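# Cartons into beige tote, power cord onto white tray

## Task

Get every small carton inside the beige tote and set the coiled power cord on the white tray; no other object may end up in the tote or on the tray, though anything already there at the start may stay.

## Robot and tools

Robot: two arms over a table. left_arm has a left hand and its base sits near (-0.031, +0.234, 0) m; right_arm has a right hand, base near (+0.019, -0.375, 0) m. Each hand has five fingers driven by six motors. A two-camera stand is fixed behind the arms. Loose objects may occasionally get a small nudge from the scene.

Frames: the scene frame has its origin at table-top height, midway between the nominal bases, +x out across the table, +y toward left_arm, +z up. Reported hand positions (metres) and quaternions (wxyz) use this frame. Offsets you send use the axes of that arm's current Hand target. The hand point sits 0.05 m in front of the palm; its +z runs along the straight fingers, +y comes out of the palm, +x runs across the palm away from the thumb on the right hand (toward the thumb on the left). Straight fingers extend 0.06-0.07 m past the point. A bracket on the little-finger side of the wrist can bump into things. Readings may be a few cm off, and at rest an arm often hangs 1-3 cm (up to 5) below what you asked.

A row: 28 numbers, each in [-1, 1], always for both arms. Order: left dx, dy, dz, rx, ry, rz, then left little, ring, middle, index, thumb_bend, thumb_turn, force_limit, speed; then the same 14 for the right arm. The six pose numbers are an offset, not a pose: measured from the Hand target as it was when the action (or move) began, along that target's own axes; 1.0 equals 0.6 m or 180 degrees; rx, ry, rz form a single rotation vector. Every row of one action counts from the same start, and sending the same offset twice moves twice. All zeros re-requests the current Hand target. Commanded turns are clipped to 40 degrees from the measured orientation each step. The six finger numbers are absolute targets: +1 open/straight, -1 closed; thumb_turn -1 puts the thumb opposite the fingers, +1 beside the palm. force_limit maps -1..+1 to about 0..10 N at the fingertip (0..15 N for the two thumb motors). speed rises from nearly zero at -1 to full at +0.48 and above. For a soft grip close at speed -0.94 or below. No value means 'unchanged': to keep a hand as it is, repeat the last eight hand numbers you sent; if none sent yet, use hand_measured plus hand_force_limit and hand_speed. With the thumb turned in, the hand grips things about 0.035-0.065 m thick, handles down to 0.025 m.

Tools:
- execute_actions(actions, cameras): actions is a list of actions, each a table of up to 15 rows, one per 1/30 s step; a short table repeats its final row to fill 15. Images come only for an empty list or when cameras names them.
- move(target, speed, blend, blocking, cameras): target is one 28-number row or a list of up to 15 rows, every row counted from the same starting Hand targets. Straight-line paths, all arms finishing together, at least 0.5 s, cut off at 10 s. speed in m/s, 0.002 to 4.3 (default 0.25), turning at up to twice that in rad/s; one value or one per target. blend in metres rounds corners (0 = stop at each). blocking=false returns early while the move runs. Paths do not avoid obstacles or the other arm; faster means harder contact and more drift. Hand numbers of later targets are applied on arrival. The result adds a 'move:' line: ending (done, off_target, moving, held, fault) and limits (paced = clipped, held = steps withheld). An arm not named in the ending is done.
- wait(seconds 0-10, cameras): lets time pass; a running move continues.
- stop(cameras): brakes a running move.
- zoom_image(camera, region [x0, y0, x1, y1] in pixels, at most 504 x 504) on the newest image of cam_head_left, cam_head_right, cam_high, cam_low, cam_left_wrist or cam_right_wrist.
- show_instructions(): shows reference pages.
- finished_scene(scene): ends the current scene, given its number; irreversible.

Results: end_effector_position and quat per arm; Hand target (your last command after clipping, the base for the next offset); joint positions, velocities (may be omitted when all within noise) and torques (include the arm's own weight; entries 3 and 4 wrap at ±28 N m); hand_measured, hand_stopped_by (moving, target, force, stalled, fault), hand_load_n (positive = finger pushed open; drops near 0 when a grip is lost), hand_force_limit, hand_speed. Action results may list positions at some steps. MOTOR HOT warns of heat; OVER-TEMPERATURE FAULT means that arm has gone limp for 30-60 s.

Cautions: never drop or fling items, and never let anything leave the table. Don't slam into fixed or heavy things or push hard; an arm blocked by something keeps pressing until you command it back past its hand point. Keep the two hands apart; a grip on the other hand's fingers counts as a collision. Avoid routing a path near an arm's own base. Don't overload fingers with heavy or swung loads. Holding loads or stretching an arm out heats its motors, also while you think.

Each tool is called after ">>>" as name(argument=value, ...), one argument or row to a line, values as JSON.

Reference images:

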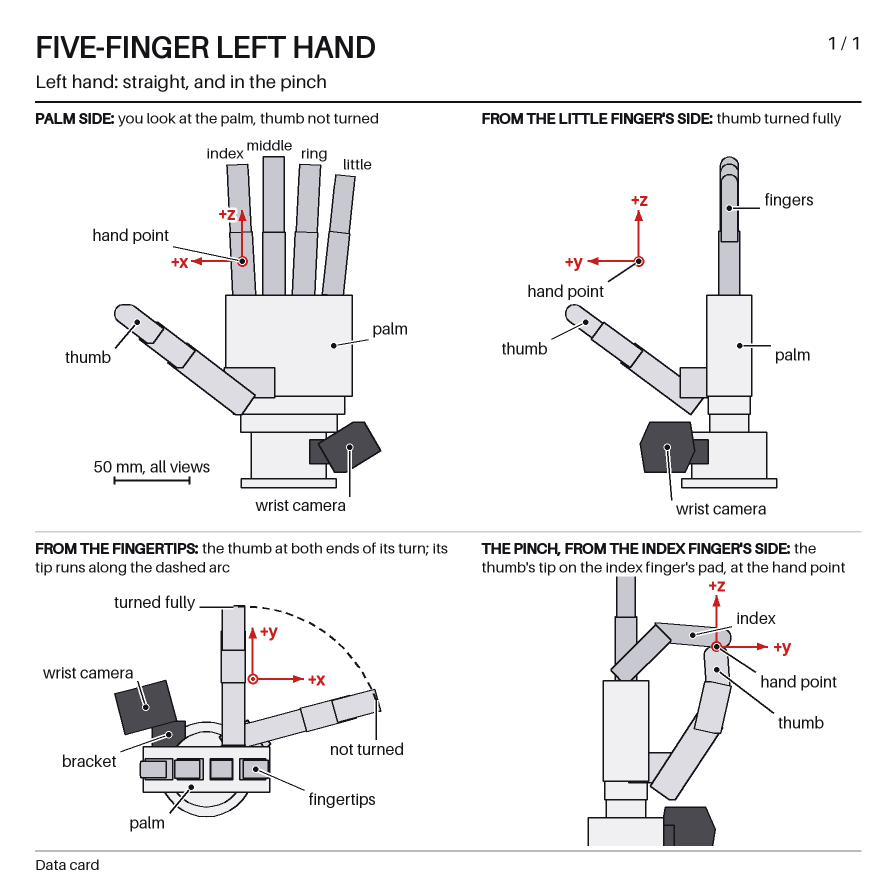

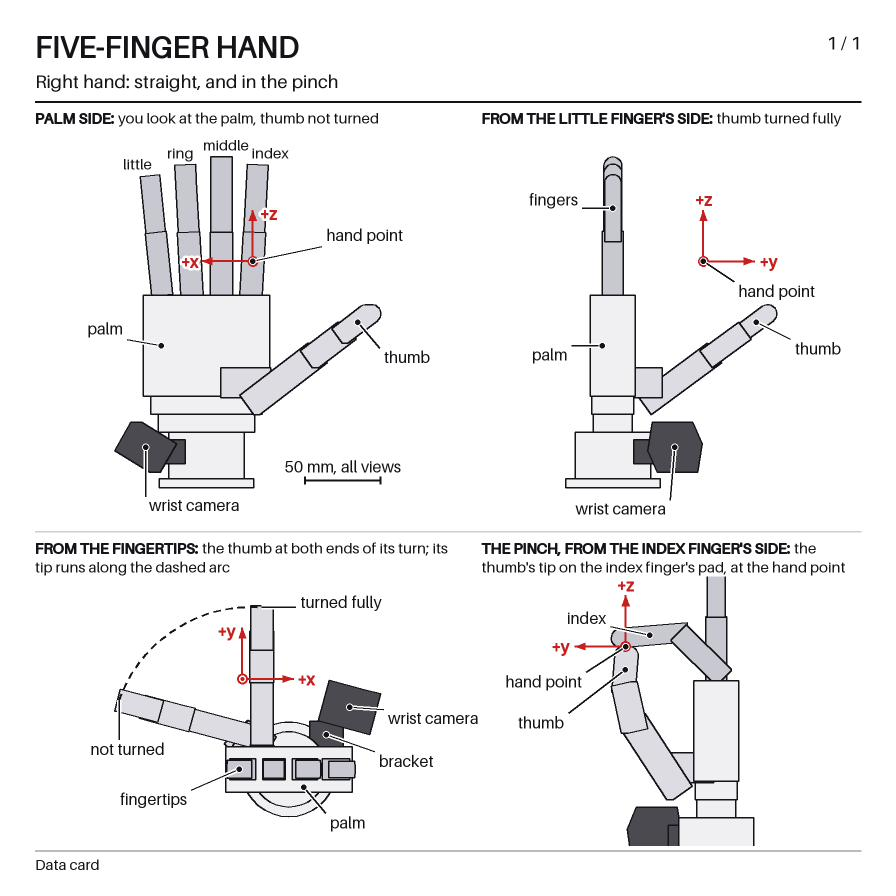

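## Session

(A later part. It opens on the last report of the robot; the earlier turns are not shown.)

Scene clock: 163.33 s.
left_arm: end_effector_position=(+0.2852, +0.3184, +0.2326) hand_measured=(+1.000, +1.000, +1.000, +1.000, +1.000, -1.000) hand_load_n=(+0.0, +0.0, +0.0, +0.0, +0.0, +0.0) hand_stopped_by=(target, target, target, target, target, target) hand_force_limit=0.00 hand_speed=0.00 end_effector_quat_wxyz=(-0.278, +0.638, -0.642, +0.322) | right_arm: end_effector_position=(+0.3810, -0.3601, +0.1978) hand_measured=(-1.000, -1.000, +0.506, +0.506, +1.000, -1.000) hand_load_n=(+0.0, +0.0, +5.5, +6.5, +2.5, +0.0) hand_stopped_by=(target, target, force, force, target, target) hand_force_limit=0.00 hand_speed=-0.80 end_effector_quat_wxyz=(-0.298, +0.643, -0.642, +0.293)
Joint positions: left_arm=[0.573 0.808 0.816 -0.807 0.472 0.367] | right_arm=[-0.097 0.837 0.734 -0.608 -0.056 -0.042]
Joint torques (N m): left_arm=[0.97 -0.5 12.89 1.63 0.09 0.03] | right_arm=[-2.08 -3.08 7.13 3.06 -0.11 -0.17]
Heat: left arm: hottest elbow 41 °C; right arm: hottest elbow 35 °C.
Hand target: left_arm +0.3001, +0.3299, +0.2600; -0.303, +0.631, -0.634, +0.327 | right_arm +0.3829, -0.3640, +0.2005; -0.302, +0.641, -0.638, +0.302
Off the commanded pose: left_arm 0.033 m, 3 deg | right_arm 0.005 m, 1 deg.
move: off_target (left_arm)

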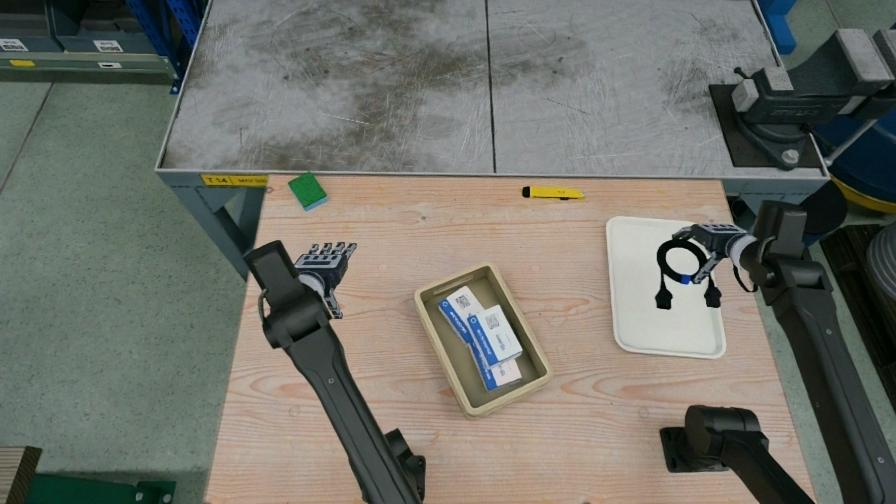

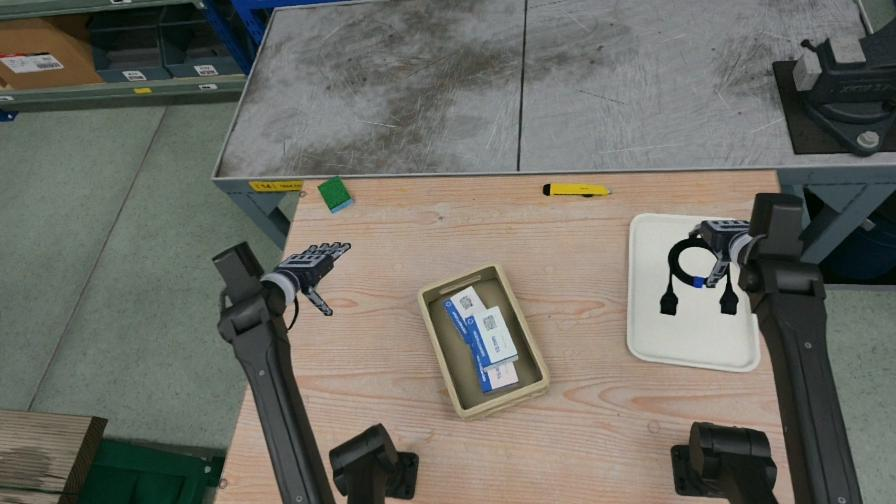

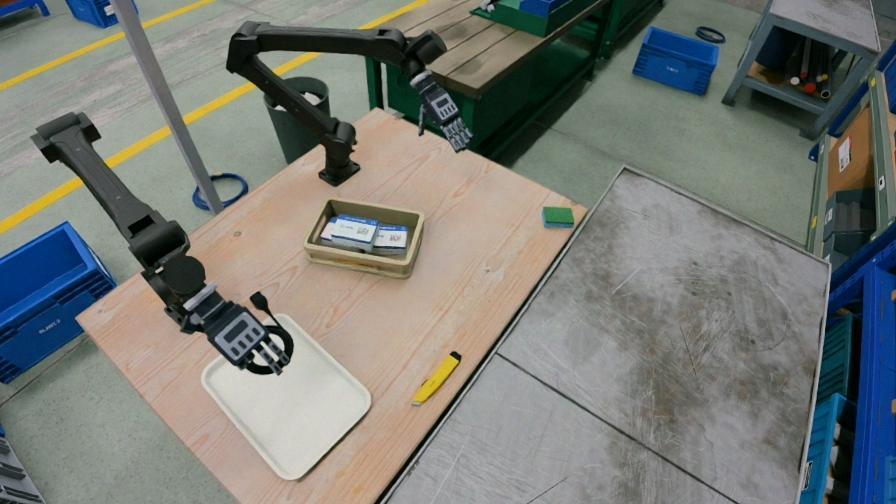

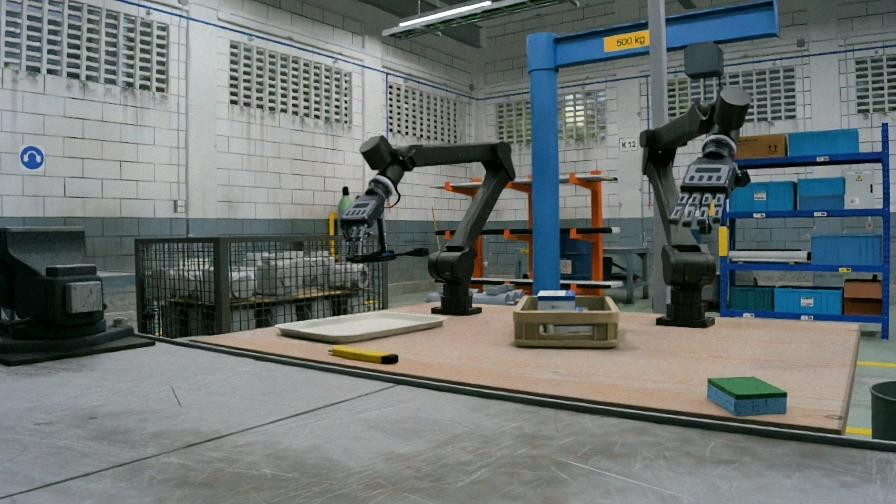

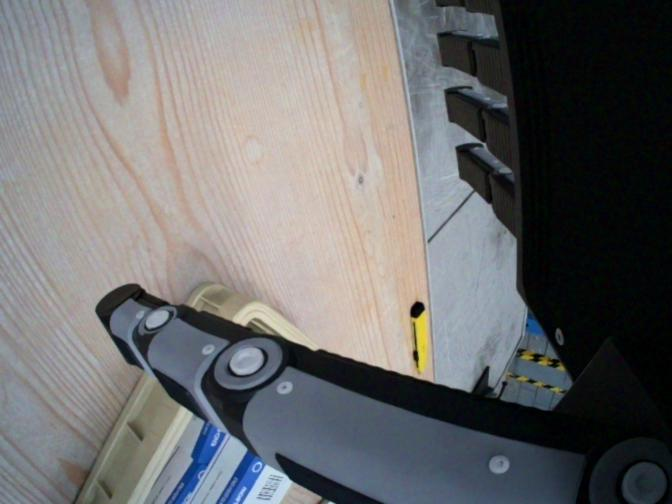

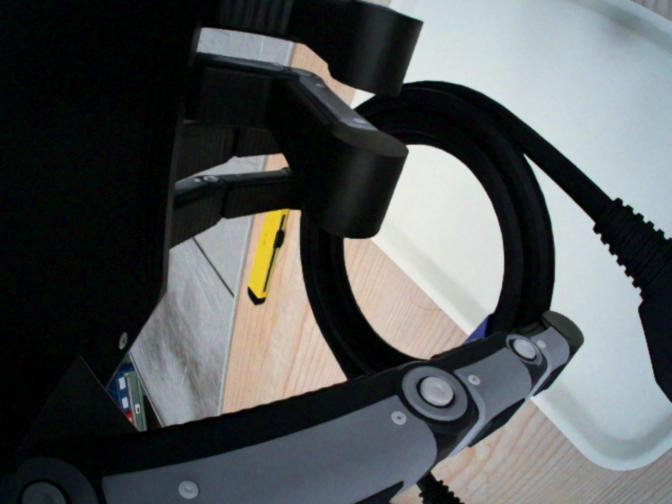

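>>> move(
  target=[0,0,0,0,0,0, 1,1,1,1,1,-1,0.0,0.0, 0.0332,0.1528,0.1688,0,0,0, -1,-1,0.2,0.2,1,-1,0,-0.8],
  speed=0.12,
  cameras=["cam_head_left","cam_head_right","cam_high","cam_low","cam_right_wrist"],
)

>>> zoom_image(
  camera="cam_head_right",
  region=[580, 180, 800, 400],
)

>>> zoom_image(
  camera="cam_low",
  region=[260, 240, 460, 360],
)

Scene clock: 165.70 s.
left_arm: end_effector_position=(+0.2852, +0.3184, +0.2326) hand_measured=(+1.000, +1.000, +1.000, +1.000, +1.000, -1.000) hand_load_n=(+0.0, +0.0, +0.0, +0.0, +0.0, +0.0) hand_stopped_by=(target, target, target, target, target, target) hand_force_limit=0.00 hand_speed=0.00 end_effector_quat_wxyz=(-0.278, +0.638, -0.642, +0.322) | right_arm: end_effector_position=(+0.4016, -0.3797, +0.0698) hand_measured=(-1.000, -1.000, +0.506, +0.506, +1.000, -1.000) hand_load_n=(+0.0, +0.0, +5.5, +6.5, +2.5, +0.0) hand_stopped_by=(target, target, force, force, target, target) hand_force_limit=0.00 hand_speed=-0.80 end_effector_quat_wxyz=(-0.304, +0.641, -0.638, +0.300)
Joint positions: left_arm=[0.573 0.808 0.816 -0.807 0.472 0.367] | right_arm=[-0.164 1.059 0.486 -0.119 -0.109 -0.086]
Joint torques (N m): left_arm=[0.97 -0.56 12.92 1.68 0.1 0.03] | right_arm=[-1.32 -2.37 6.12 3.02 -0.09 -0.18]
Heat: left arm: hottest elbow 42 °C; right arm: hottest elbow 35 °C.
Hand target: left_arm +0.3001, +0.3299, +0.2600; -0.303, +0.631, -0.634, +0.327 | right_arm +0.4030, -0.3841, +0.0652; -0.302, +0.641, -0.638, +0.302
Off the commanded pose: left_arm 0.033 m, 3 deg | right_arm 0.006 m, 0 deg.
move: off_target (left_arm)
Images, in order (width x height): cam_head_left 896x504, cam_head_right 896x504, cam_high 896x504, cam_low 896x504, cam_right_wrist 672x504.

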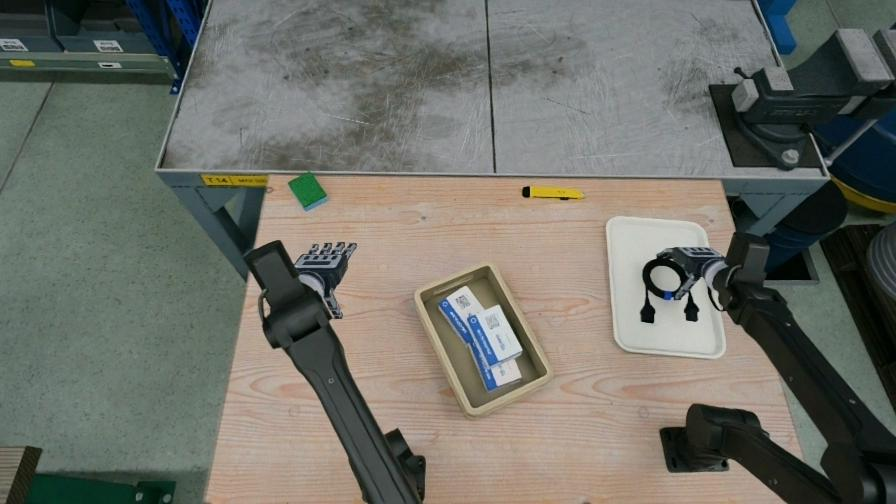

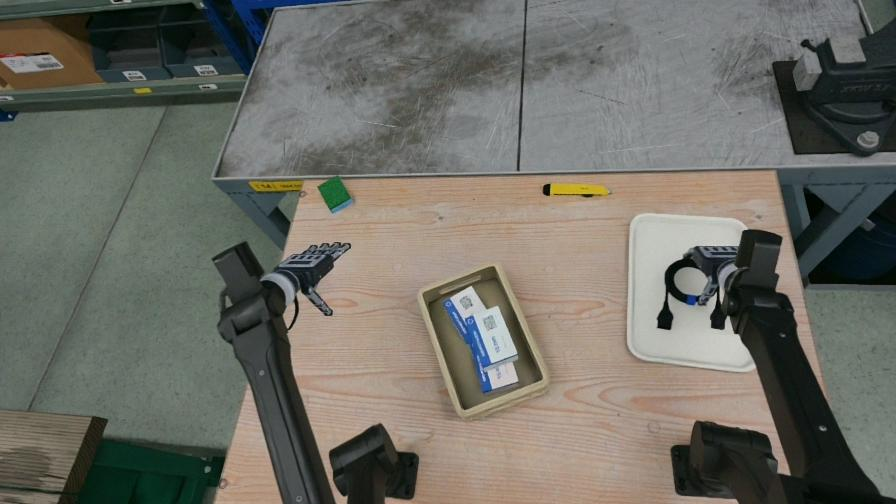

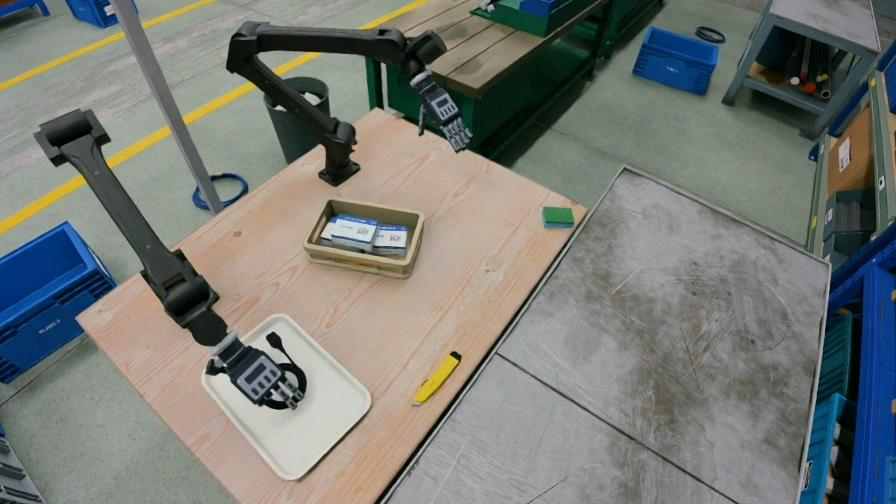

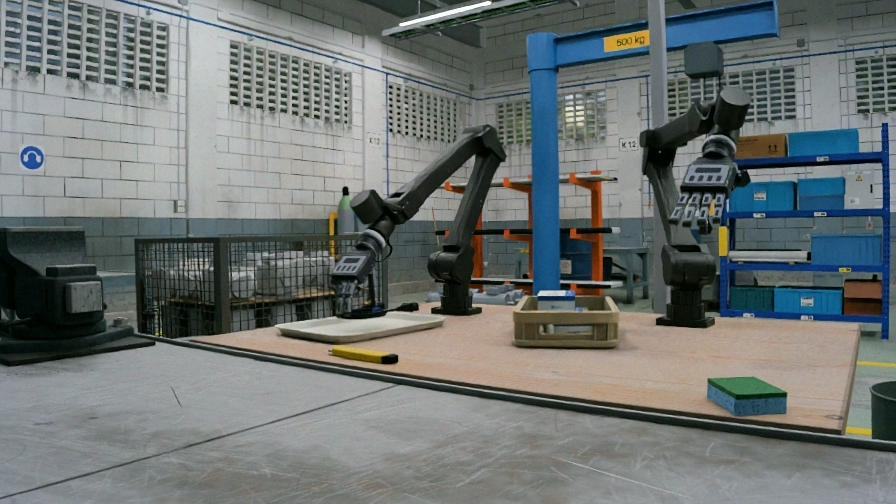

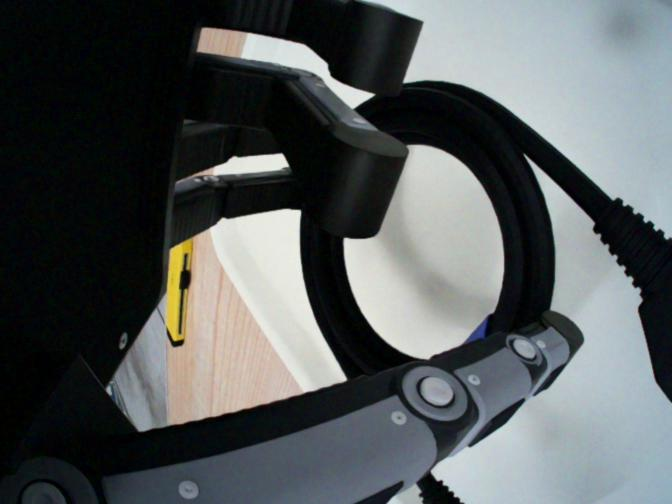

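Scaled by 2.291 from the camera's 896x504 image, which has a finer 1280x720 frame.

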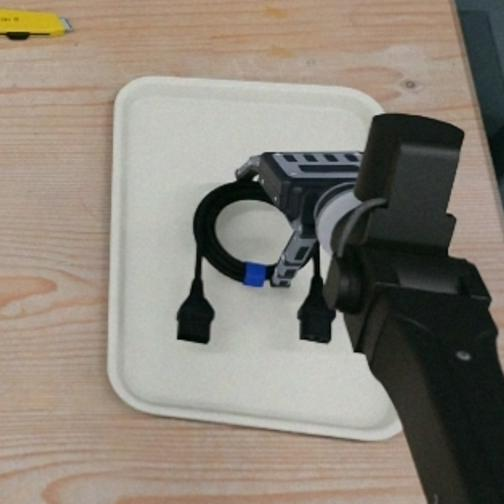

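Scaled by 2.520 from the camera's 896x504 image, which has a finer 1280x720 frame.

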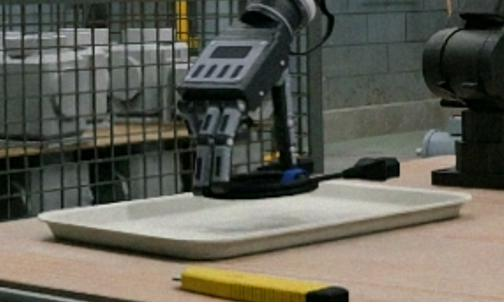

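>>> move(
  target=[0,0,0,0,0,0, 1,1,1,1,1,-1,0.0,0.0, 0,0.0232,0.0191,0,0,0, -1,-1,0.2,0.2,1,-1,0,-0.8],
  speed=0.06,
  cameras=["cam_head_right","cam_low","cam_right_wrist"],
)

>>> zoom_image(
  camera="cam_low",
  region=[300, 280, 440, 360],
)

Scene clock: 166.93 s.
left_arm: end_effector_position=(+0.2852, +0.3184, +0.2326) hand_measured=(+1.000, +1.000, +1.000, +1.000, +1.000, -1.000) hand_load_n=(+0.0, +0.0, +0.0, +0.0, +0.0, +0.0) hand_stopped_by=(target, target, target, target, target, target) hand_force_limit=0.00 hand_speed=0.00 end_effector_quat_wxyz=(-0.278, +0.638, -0.642, +0.322) | right_arm: end_effector_position=(+0.4027, -0.3799, +0.0525) hand_measured=(-1.000, -1.000, +0.506, +0.506, +1.000, -1.000) hand_load_n=(+0.0, +0.0, +5.5, +6.5, +2.5, +0.0) hand_stopped_by=(target, target, force, force, target, target) hand_force_limit=0.00 hand_speed=-0.80 end_effector_quat_wxyz=(-0.305, +0.640, -0.638, +0.301)
Joint positions: left_arm=[0.573 0.808 0.816 -0.807 0.472 0.367] | right_arm=[-0.164 1.105 0.459 -0.045 -0.109 -0.086]
Joint torques (N m): left_arm=[0.97 -0.44 12.93 1.65 0.1 0.03] | right_arm=[-0.73 -2.55 5.89 2.89 -0.12 -0.2]
Heat: left arm: hottest elbow 42 °C; right arm: hottest elbow 35 °C.
Hand target: left_arm +0.3001, +0.3299, +0.2600; -0.303, +0.631, -0.634, +0.327 | right_arm +0.4030, -0.3842, +0.0471; -0.302, +0.641, -0.638, +0.302
Off the commanded pose: left_arm 0.033 m, 3 deg | right_arm 0.007 m, 0 deg.
move: off_target (left_arm)
Images, in order (width x height): cam_head_right 896x504, cam_low 896x504, cam_right_wrist 672x504.

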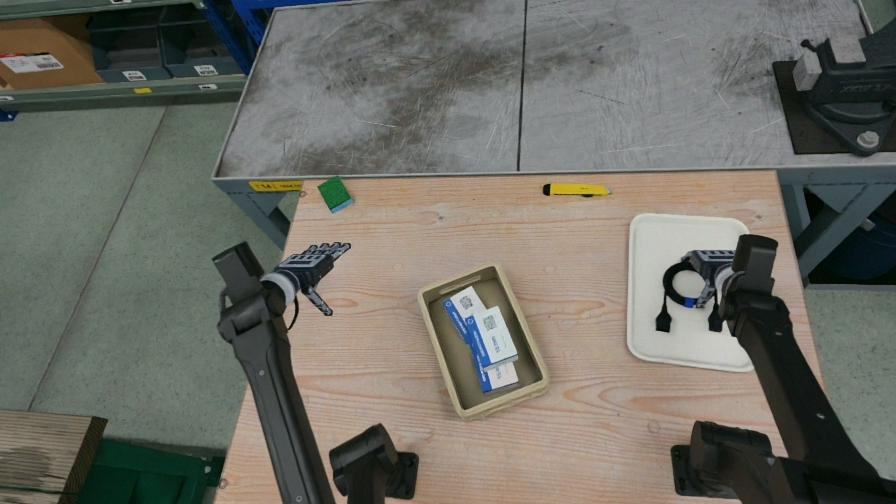

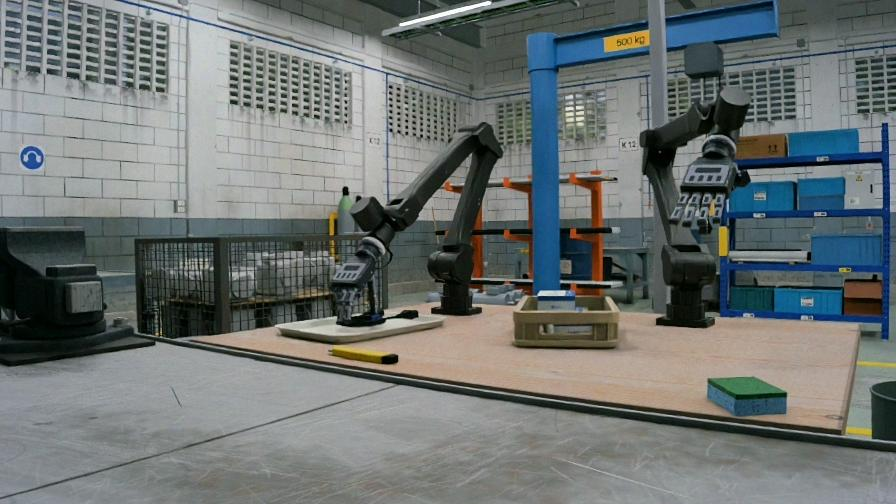

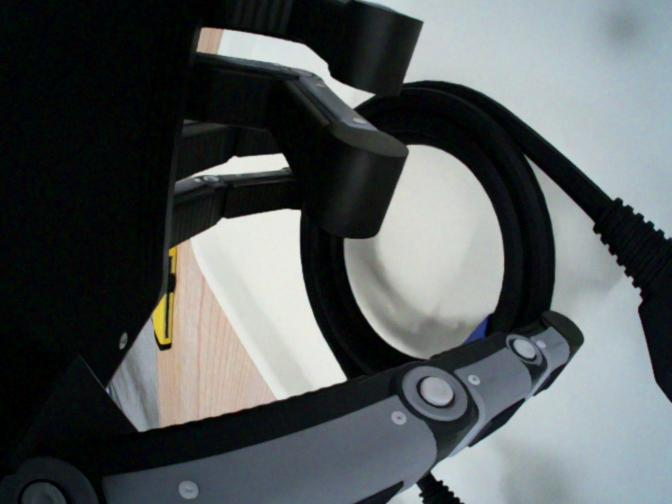

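Scaled by 3.600 from the camera's 896x504 image, which has a finer 1280x720 frame.

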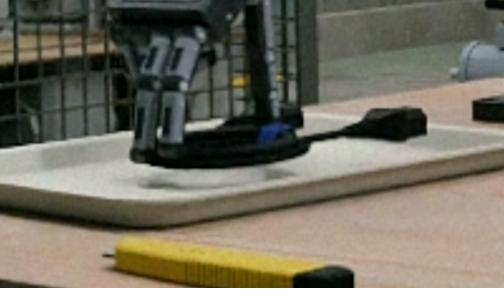

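>>> move(
  target=[
    [0,0,0,0,0,0, 1,1,1,1,1,-1,0.0,0.0, 0,0.0129,0.0106,0,0,0, -1,-1,0.2,0.2,1,-1,0,-0.8],
    [0,0,0,0,0,0, 1,1,1,1,1,-1,0.0,0.0, 0,0.0129,0.0106,0,0,0, -1,-1,1,1,1,-1,0,-0.8],
  ],
  speed=0.05,
  cameras=["cam_head_right","cam_low","cam_right_wrist"],
)

>>> zoom_image(
  camera="cam_low",
  region=[300, 280, 440, 360],
)

Scene clock: 180.03 s.
left_arm: end_effector_position=(+0.2852, +0.3184, +0.2326) hand_measured=(+1.000, +1.000, +1.000, +1.000, +1.000, -1.000) hand_load_n=(+0.0, +0.0, +0.0, +0.0, +0.0, +0.0) hand_stopped_by=(target, target, target, target, target, target) hand_force_limit=0.00 hand_speed=0.00 end_effector_quat_wxyz=(-0.278, +0.638, -0.642, +0.322) | right_arm: end_effector_position=(+0.4040, -0.3798, +0.0435) hand_measured=(-1.000, -1.000, +1.000, +1.000, +1.000, -1.000) hand_load_n=(+0.0, +0.0, +0.0, +0.0, +0.0, +0.0) hand_stopped_by=(target, target, target, target, target, target) hand_force_limit=0.00 hand_speed=-0.80 end_effector_quat_wxyz=(-0.306, +0.640, -0.637, +0.302)
Joint positions: left_arm=[0.573 0.808 0.816 -0.807 0.472 0.367] | right_arm=[-0.164 1.133 0.444 0.004 -0.11 -0.086]
Joint torques (N m): left_arm=[0.91 -0.5 12.92 1.63 0.1 0.03] | right_arm=[-0.62 -3.08 5.53 2.86 -0.11 -0.22]
Heat: left arm: hottest elbow 43 °C; right arm: hottest elbow 35 °C.
Hand target: left_arm +0.3001, +0.3299, +0.2600; -0.303, +0.631, -0.634, +0.327 | right_arm +0.4030, -0.3841, +0.0371; -0.302, +0.641, -0.638, +0.302
Off the commanded pose: left_arm 0.033 m, 3 deg | right_arm 0.008 m, 1 deg.
move: off_target (left_arm)
Images, in order (width x height): cam_head_right 896x504, cam_low 896x504, cam_right_wrist 672x504.

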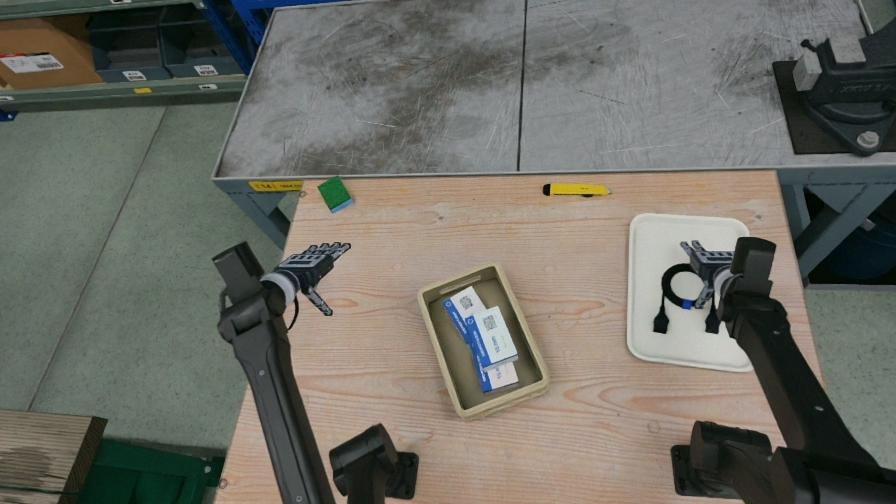

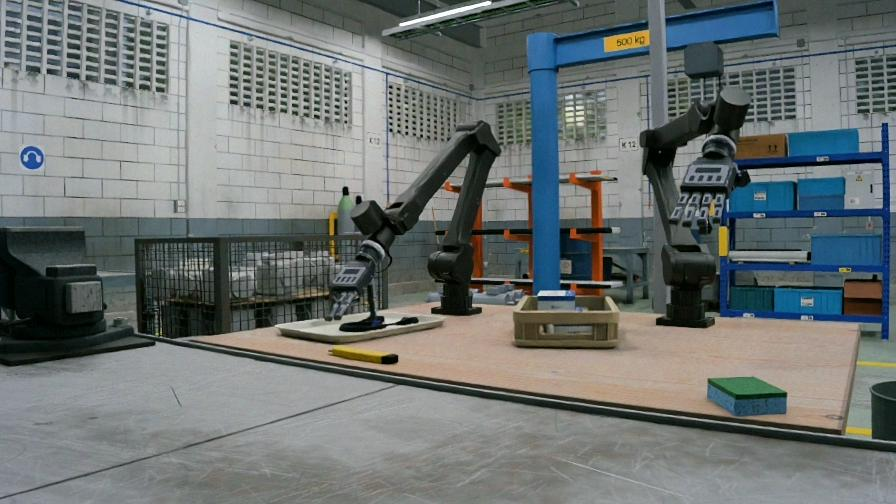

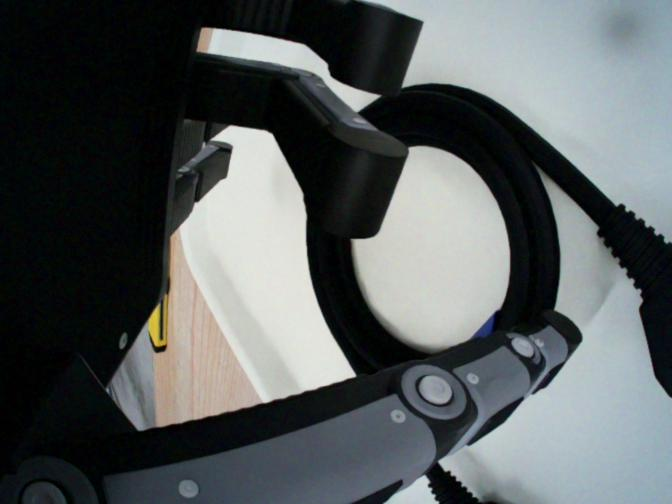

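Scaled by 3.600 from the camera's 896x504 image, which has a finer 1280x720 frame.

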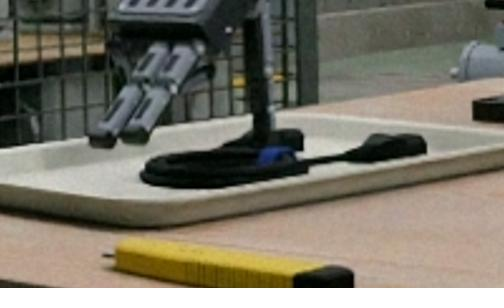

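Cord is on the tray. Move the thumb off slightly and lift.

>>> move(
  target=[
    [0,0,0,0,0,0, 1,1,1,1,1,-1,0.0,0.0, 0,0.008,-0.009,0,0,0, -1,-1,1,1,1,-1,0,-0.8],
    [0,0,0,0,0,0, 1,1,1,1,1,-1,0.0,0.0, 0,-0.22,-0.2,0,0,0, -1,-1,1,1,1,-1,0,-0.8],
  ],
  speed=[0.05,0.15],
  cameras=["all"],
)

>>> zoom_image(
  camera="cam_low",
  region=[260, 240, 660, 380],
)

Scene clock: 182.90 s.
left_arm: end_effector_position=(+0.2852, +0.3184, +0.2326) hand_measured=(+1.000, +1.000, +1.000, +1.000, +1.000, -1.000) hand_load_n=(+0.0, +0.0, -0.5, +0.0, +0.0, +0.0) hand_stopped_by=(target, target, target, target, target, target) hand_force_limit=0.00 hand_speed=0.00 end_effector_quat_wxyz=(-0.278, +0.638, -0.642, +0.322) | right_arm: end_effector_position=(+0.3848, -0.3782, +0.1904) hand_measured=(-1.000, -1.000, +1.000, +1.000, +1.000, -1.000) hand_load_n=(+0.0, +0.0, -0.5, +0.0, +0.0, +0.0) hand_stopped_by=(target, target, target, target, target, target) hand_force_limit=0.00 hand_speed=-0.80 end_effector_quat_wxyz=(-0.293, +0.645, -0.645, +0.285)
Joint positions: left_arm=[0.573 0.808 0.816 -0.807 0.472 0.367] | right_arm=[-0.168 0.872 0.74 -0.602 -0.113 -0.086]
Joint torques (N m): left_arm=[0.97 -0.5 12.93 1.62 0.1 0.03] | right_arm=[-0.79 -2.37 10.85 1.51 -0.07 -0.24]
Heat: left arm: hottest elbow 43 °C; right arm: hottest elbow 35 °C.
Hand target: left_arm +0.3001, +0.3299, +0.2600; -0.303, +0.631, -0.634, +0.327 | right_arm +0.3941, -0.3839, +0.2155; -0.302, +0.641, -0.638, +0.303
Off the commanded pose: left_arm 0.033 m, 3 deg | right_arm 0.027 m, 2 deg.
move: off_target (left_arm, right_arm)

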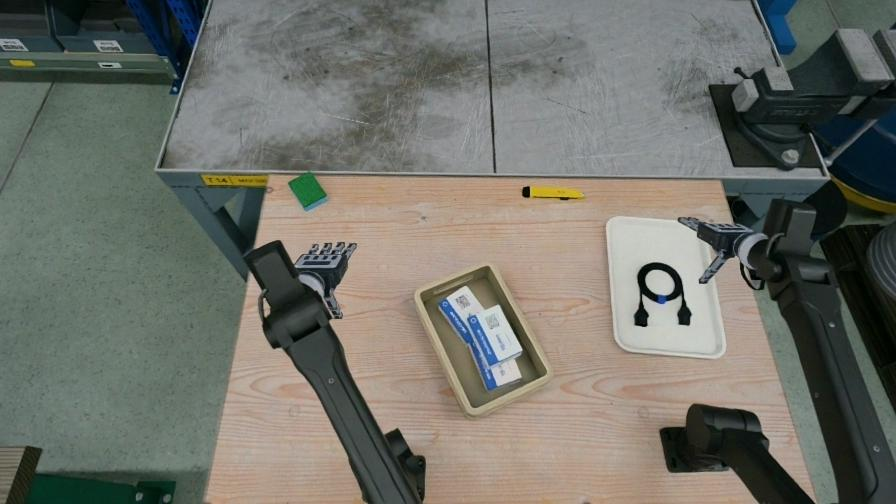

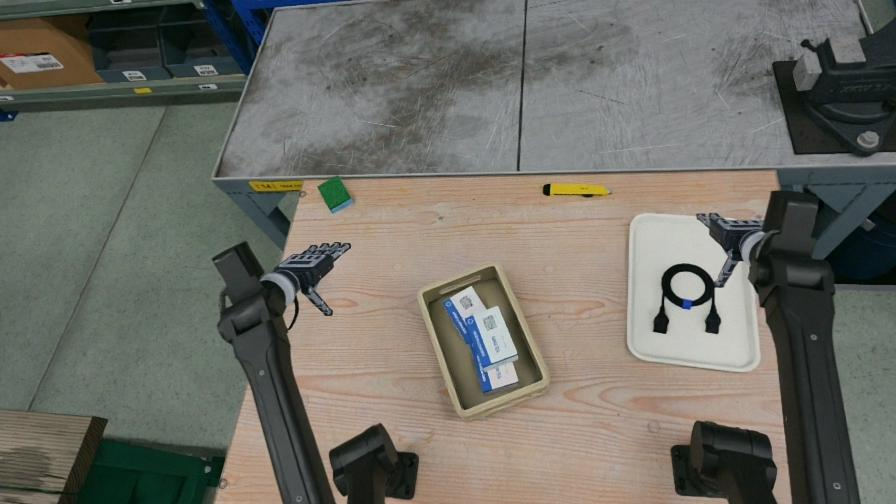

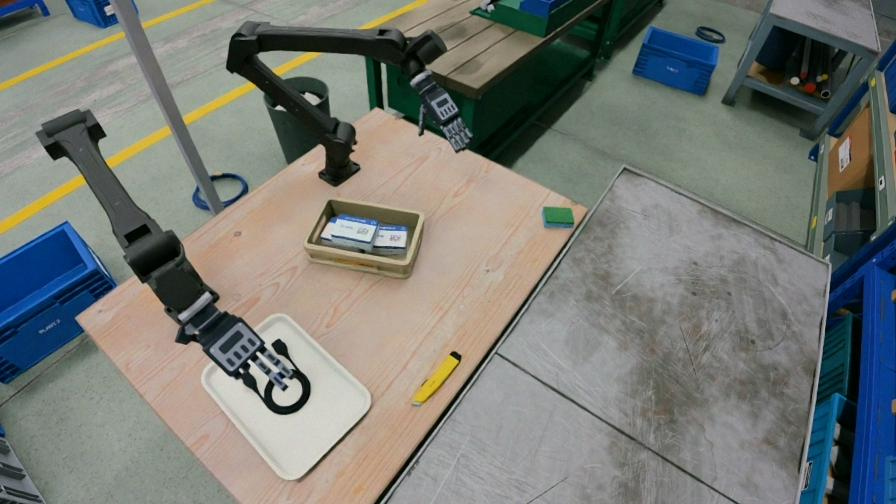

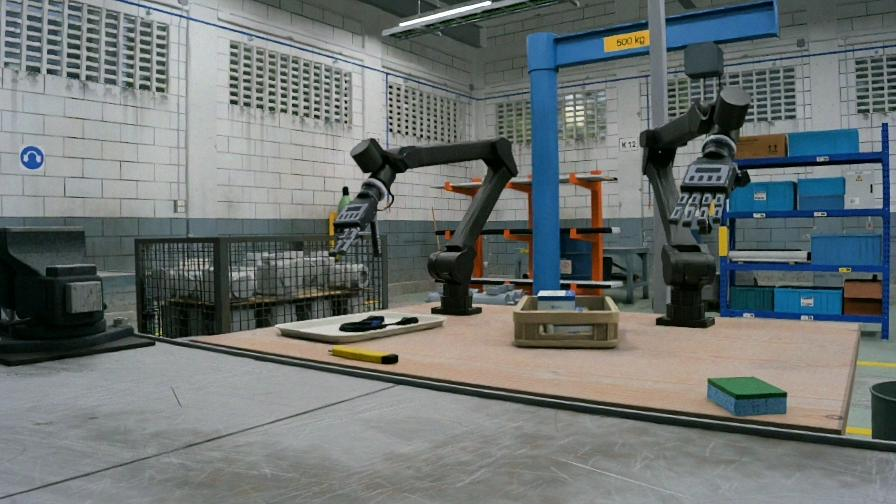

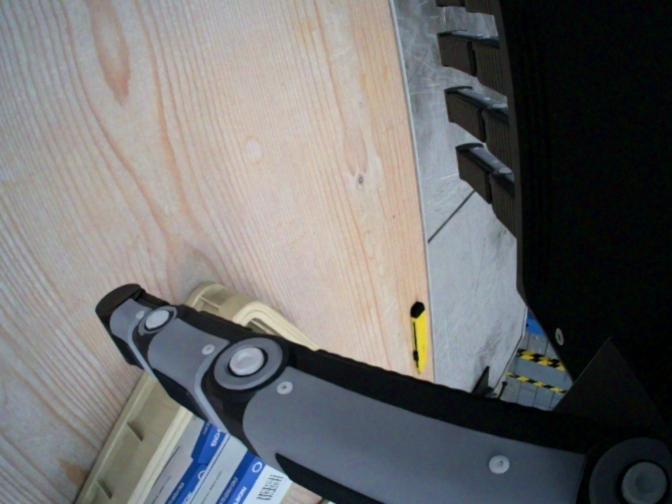

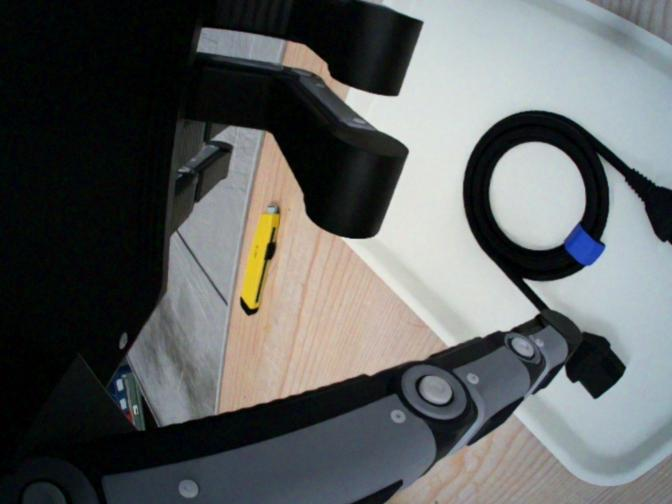

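Scaled by 1.260 from the camera's 896x504 image, which has a finer 1280x720 frame.

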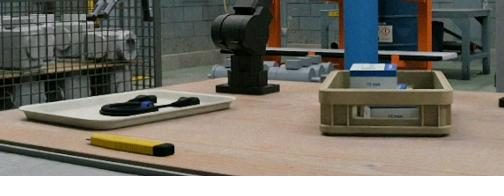

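>>> zoom_image(
  camera="cam_low",
  region=[500, 270, 640, 360],
)

>>> zoom_image(
  camera="cam_high",
  region=[290, 170, 430, 290],
)

>>> zoom_image(
  camera="cam_head_left",
  region=[400, 250, 560, 430],
)

Scaled by 3.600 from the camera's 896x504 image, which has a finer 1280x720 frame.

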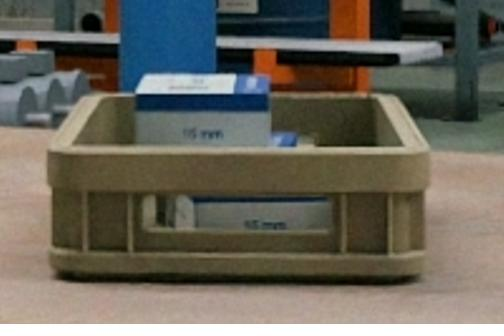

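Scaled by 3.600 from the camera's 896x504 image, which has a finer 1280x720 frame.

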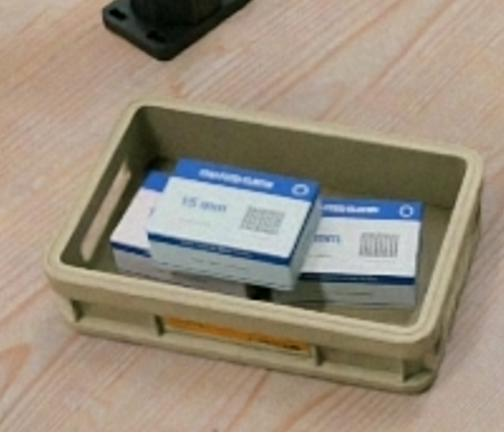

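Scaled by 2.800 from the camera's 896x504 image, which has a finer 1280x720 frame.

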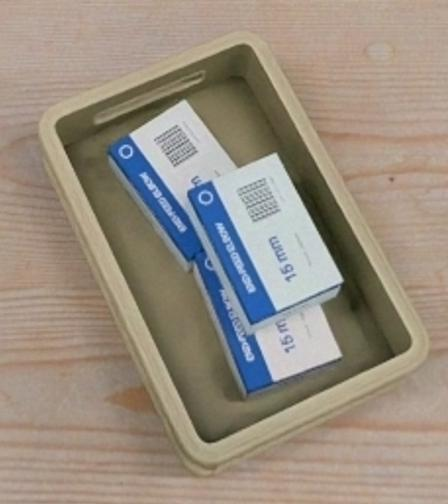

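>>> finished_scene(
  scene=1,
)

The scene is finished: the task was done.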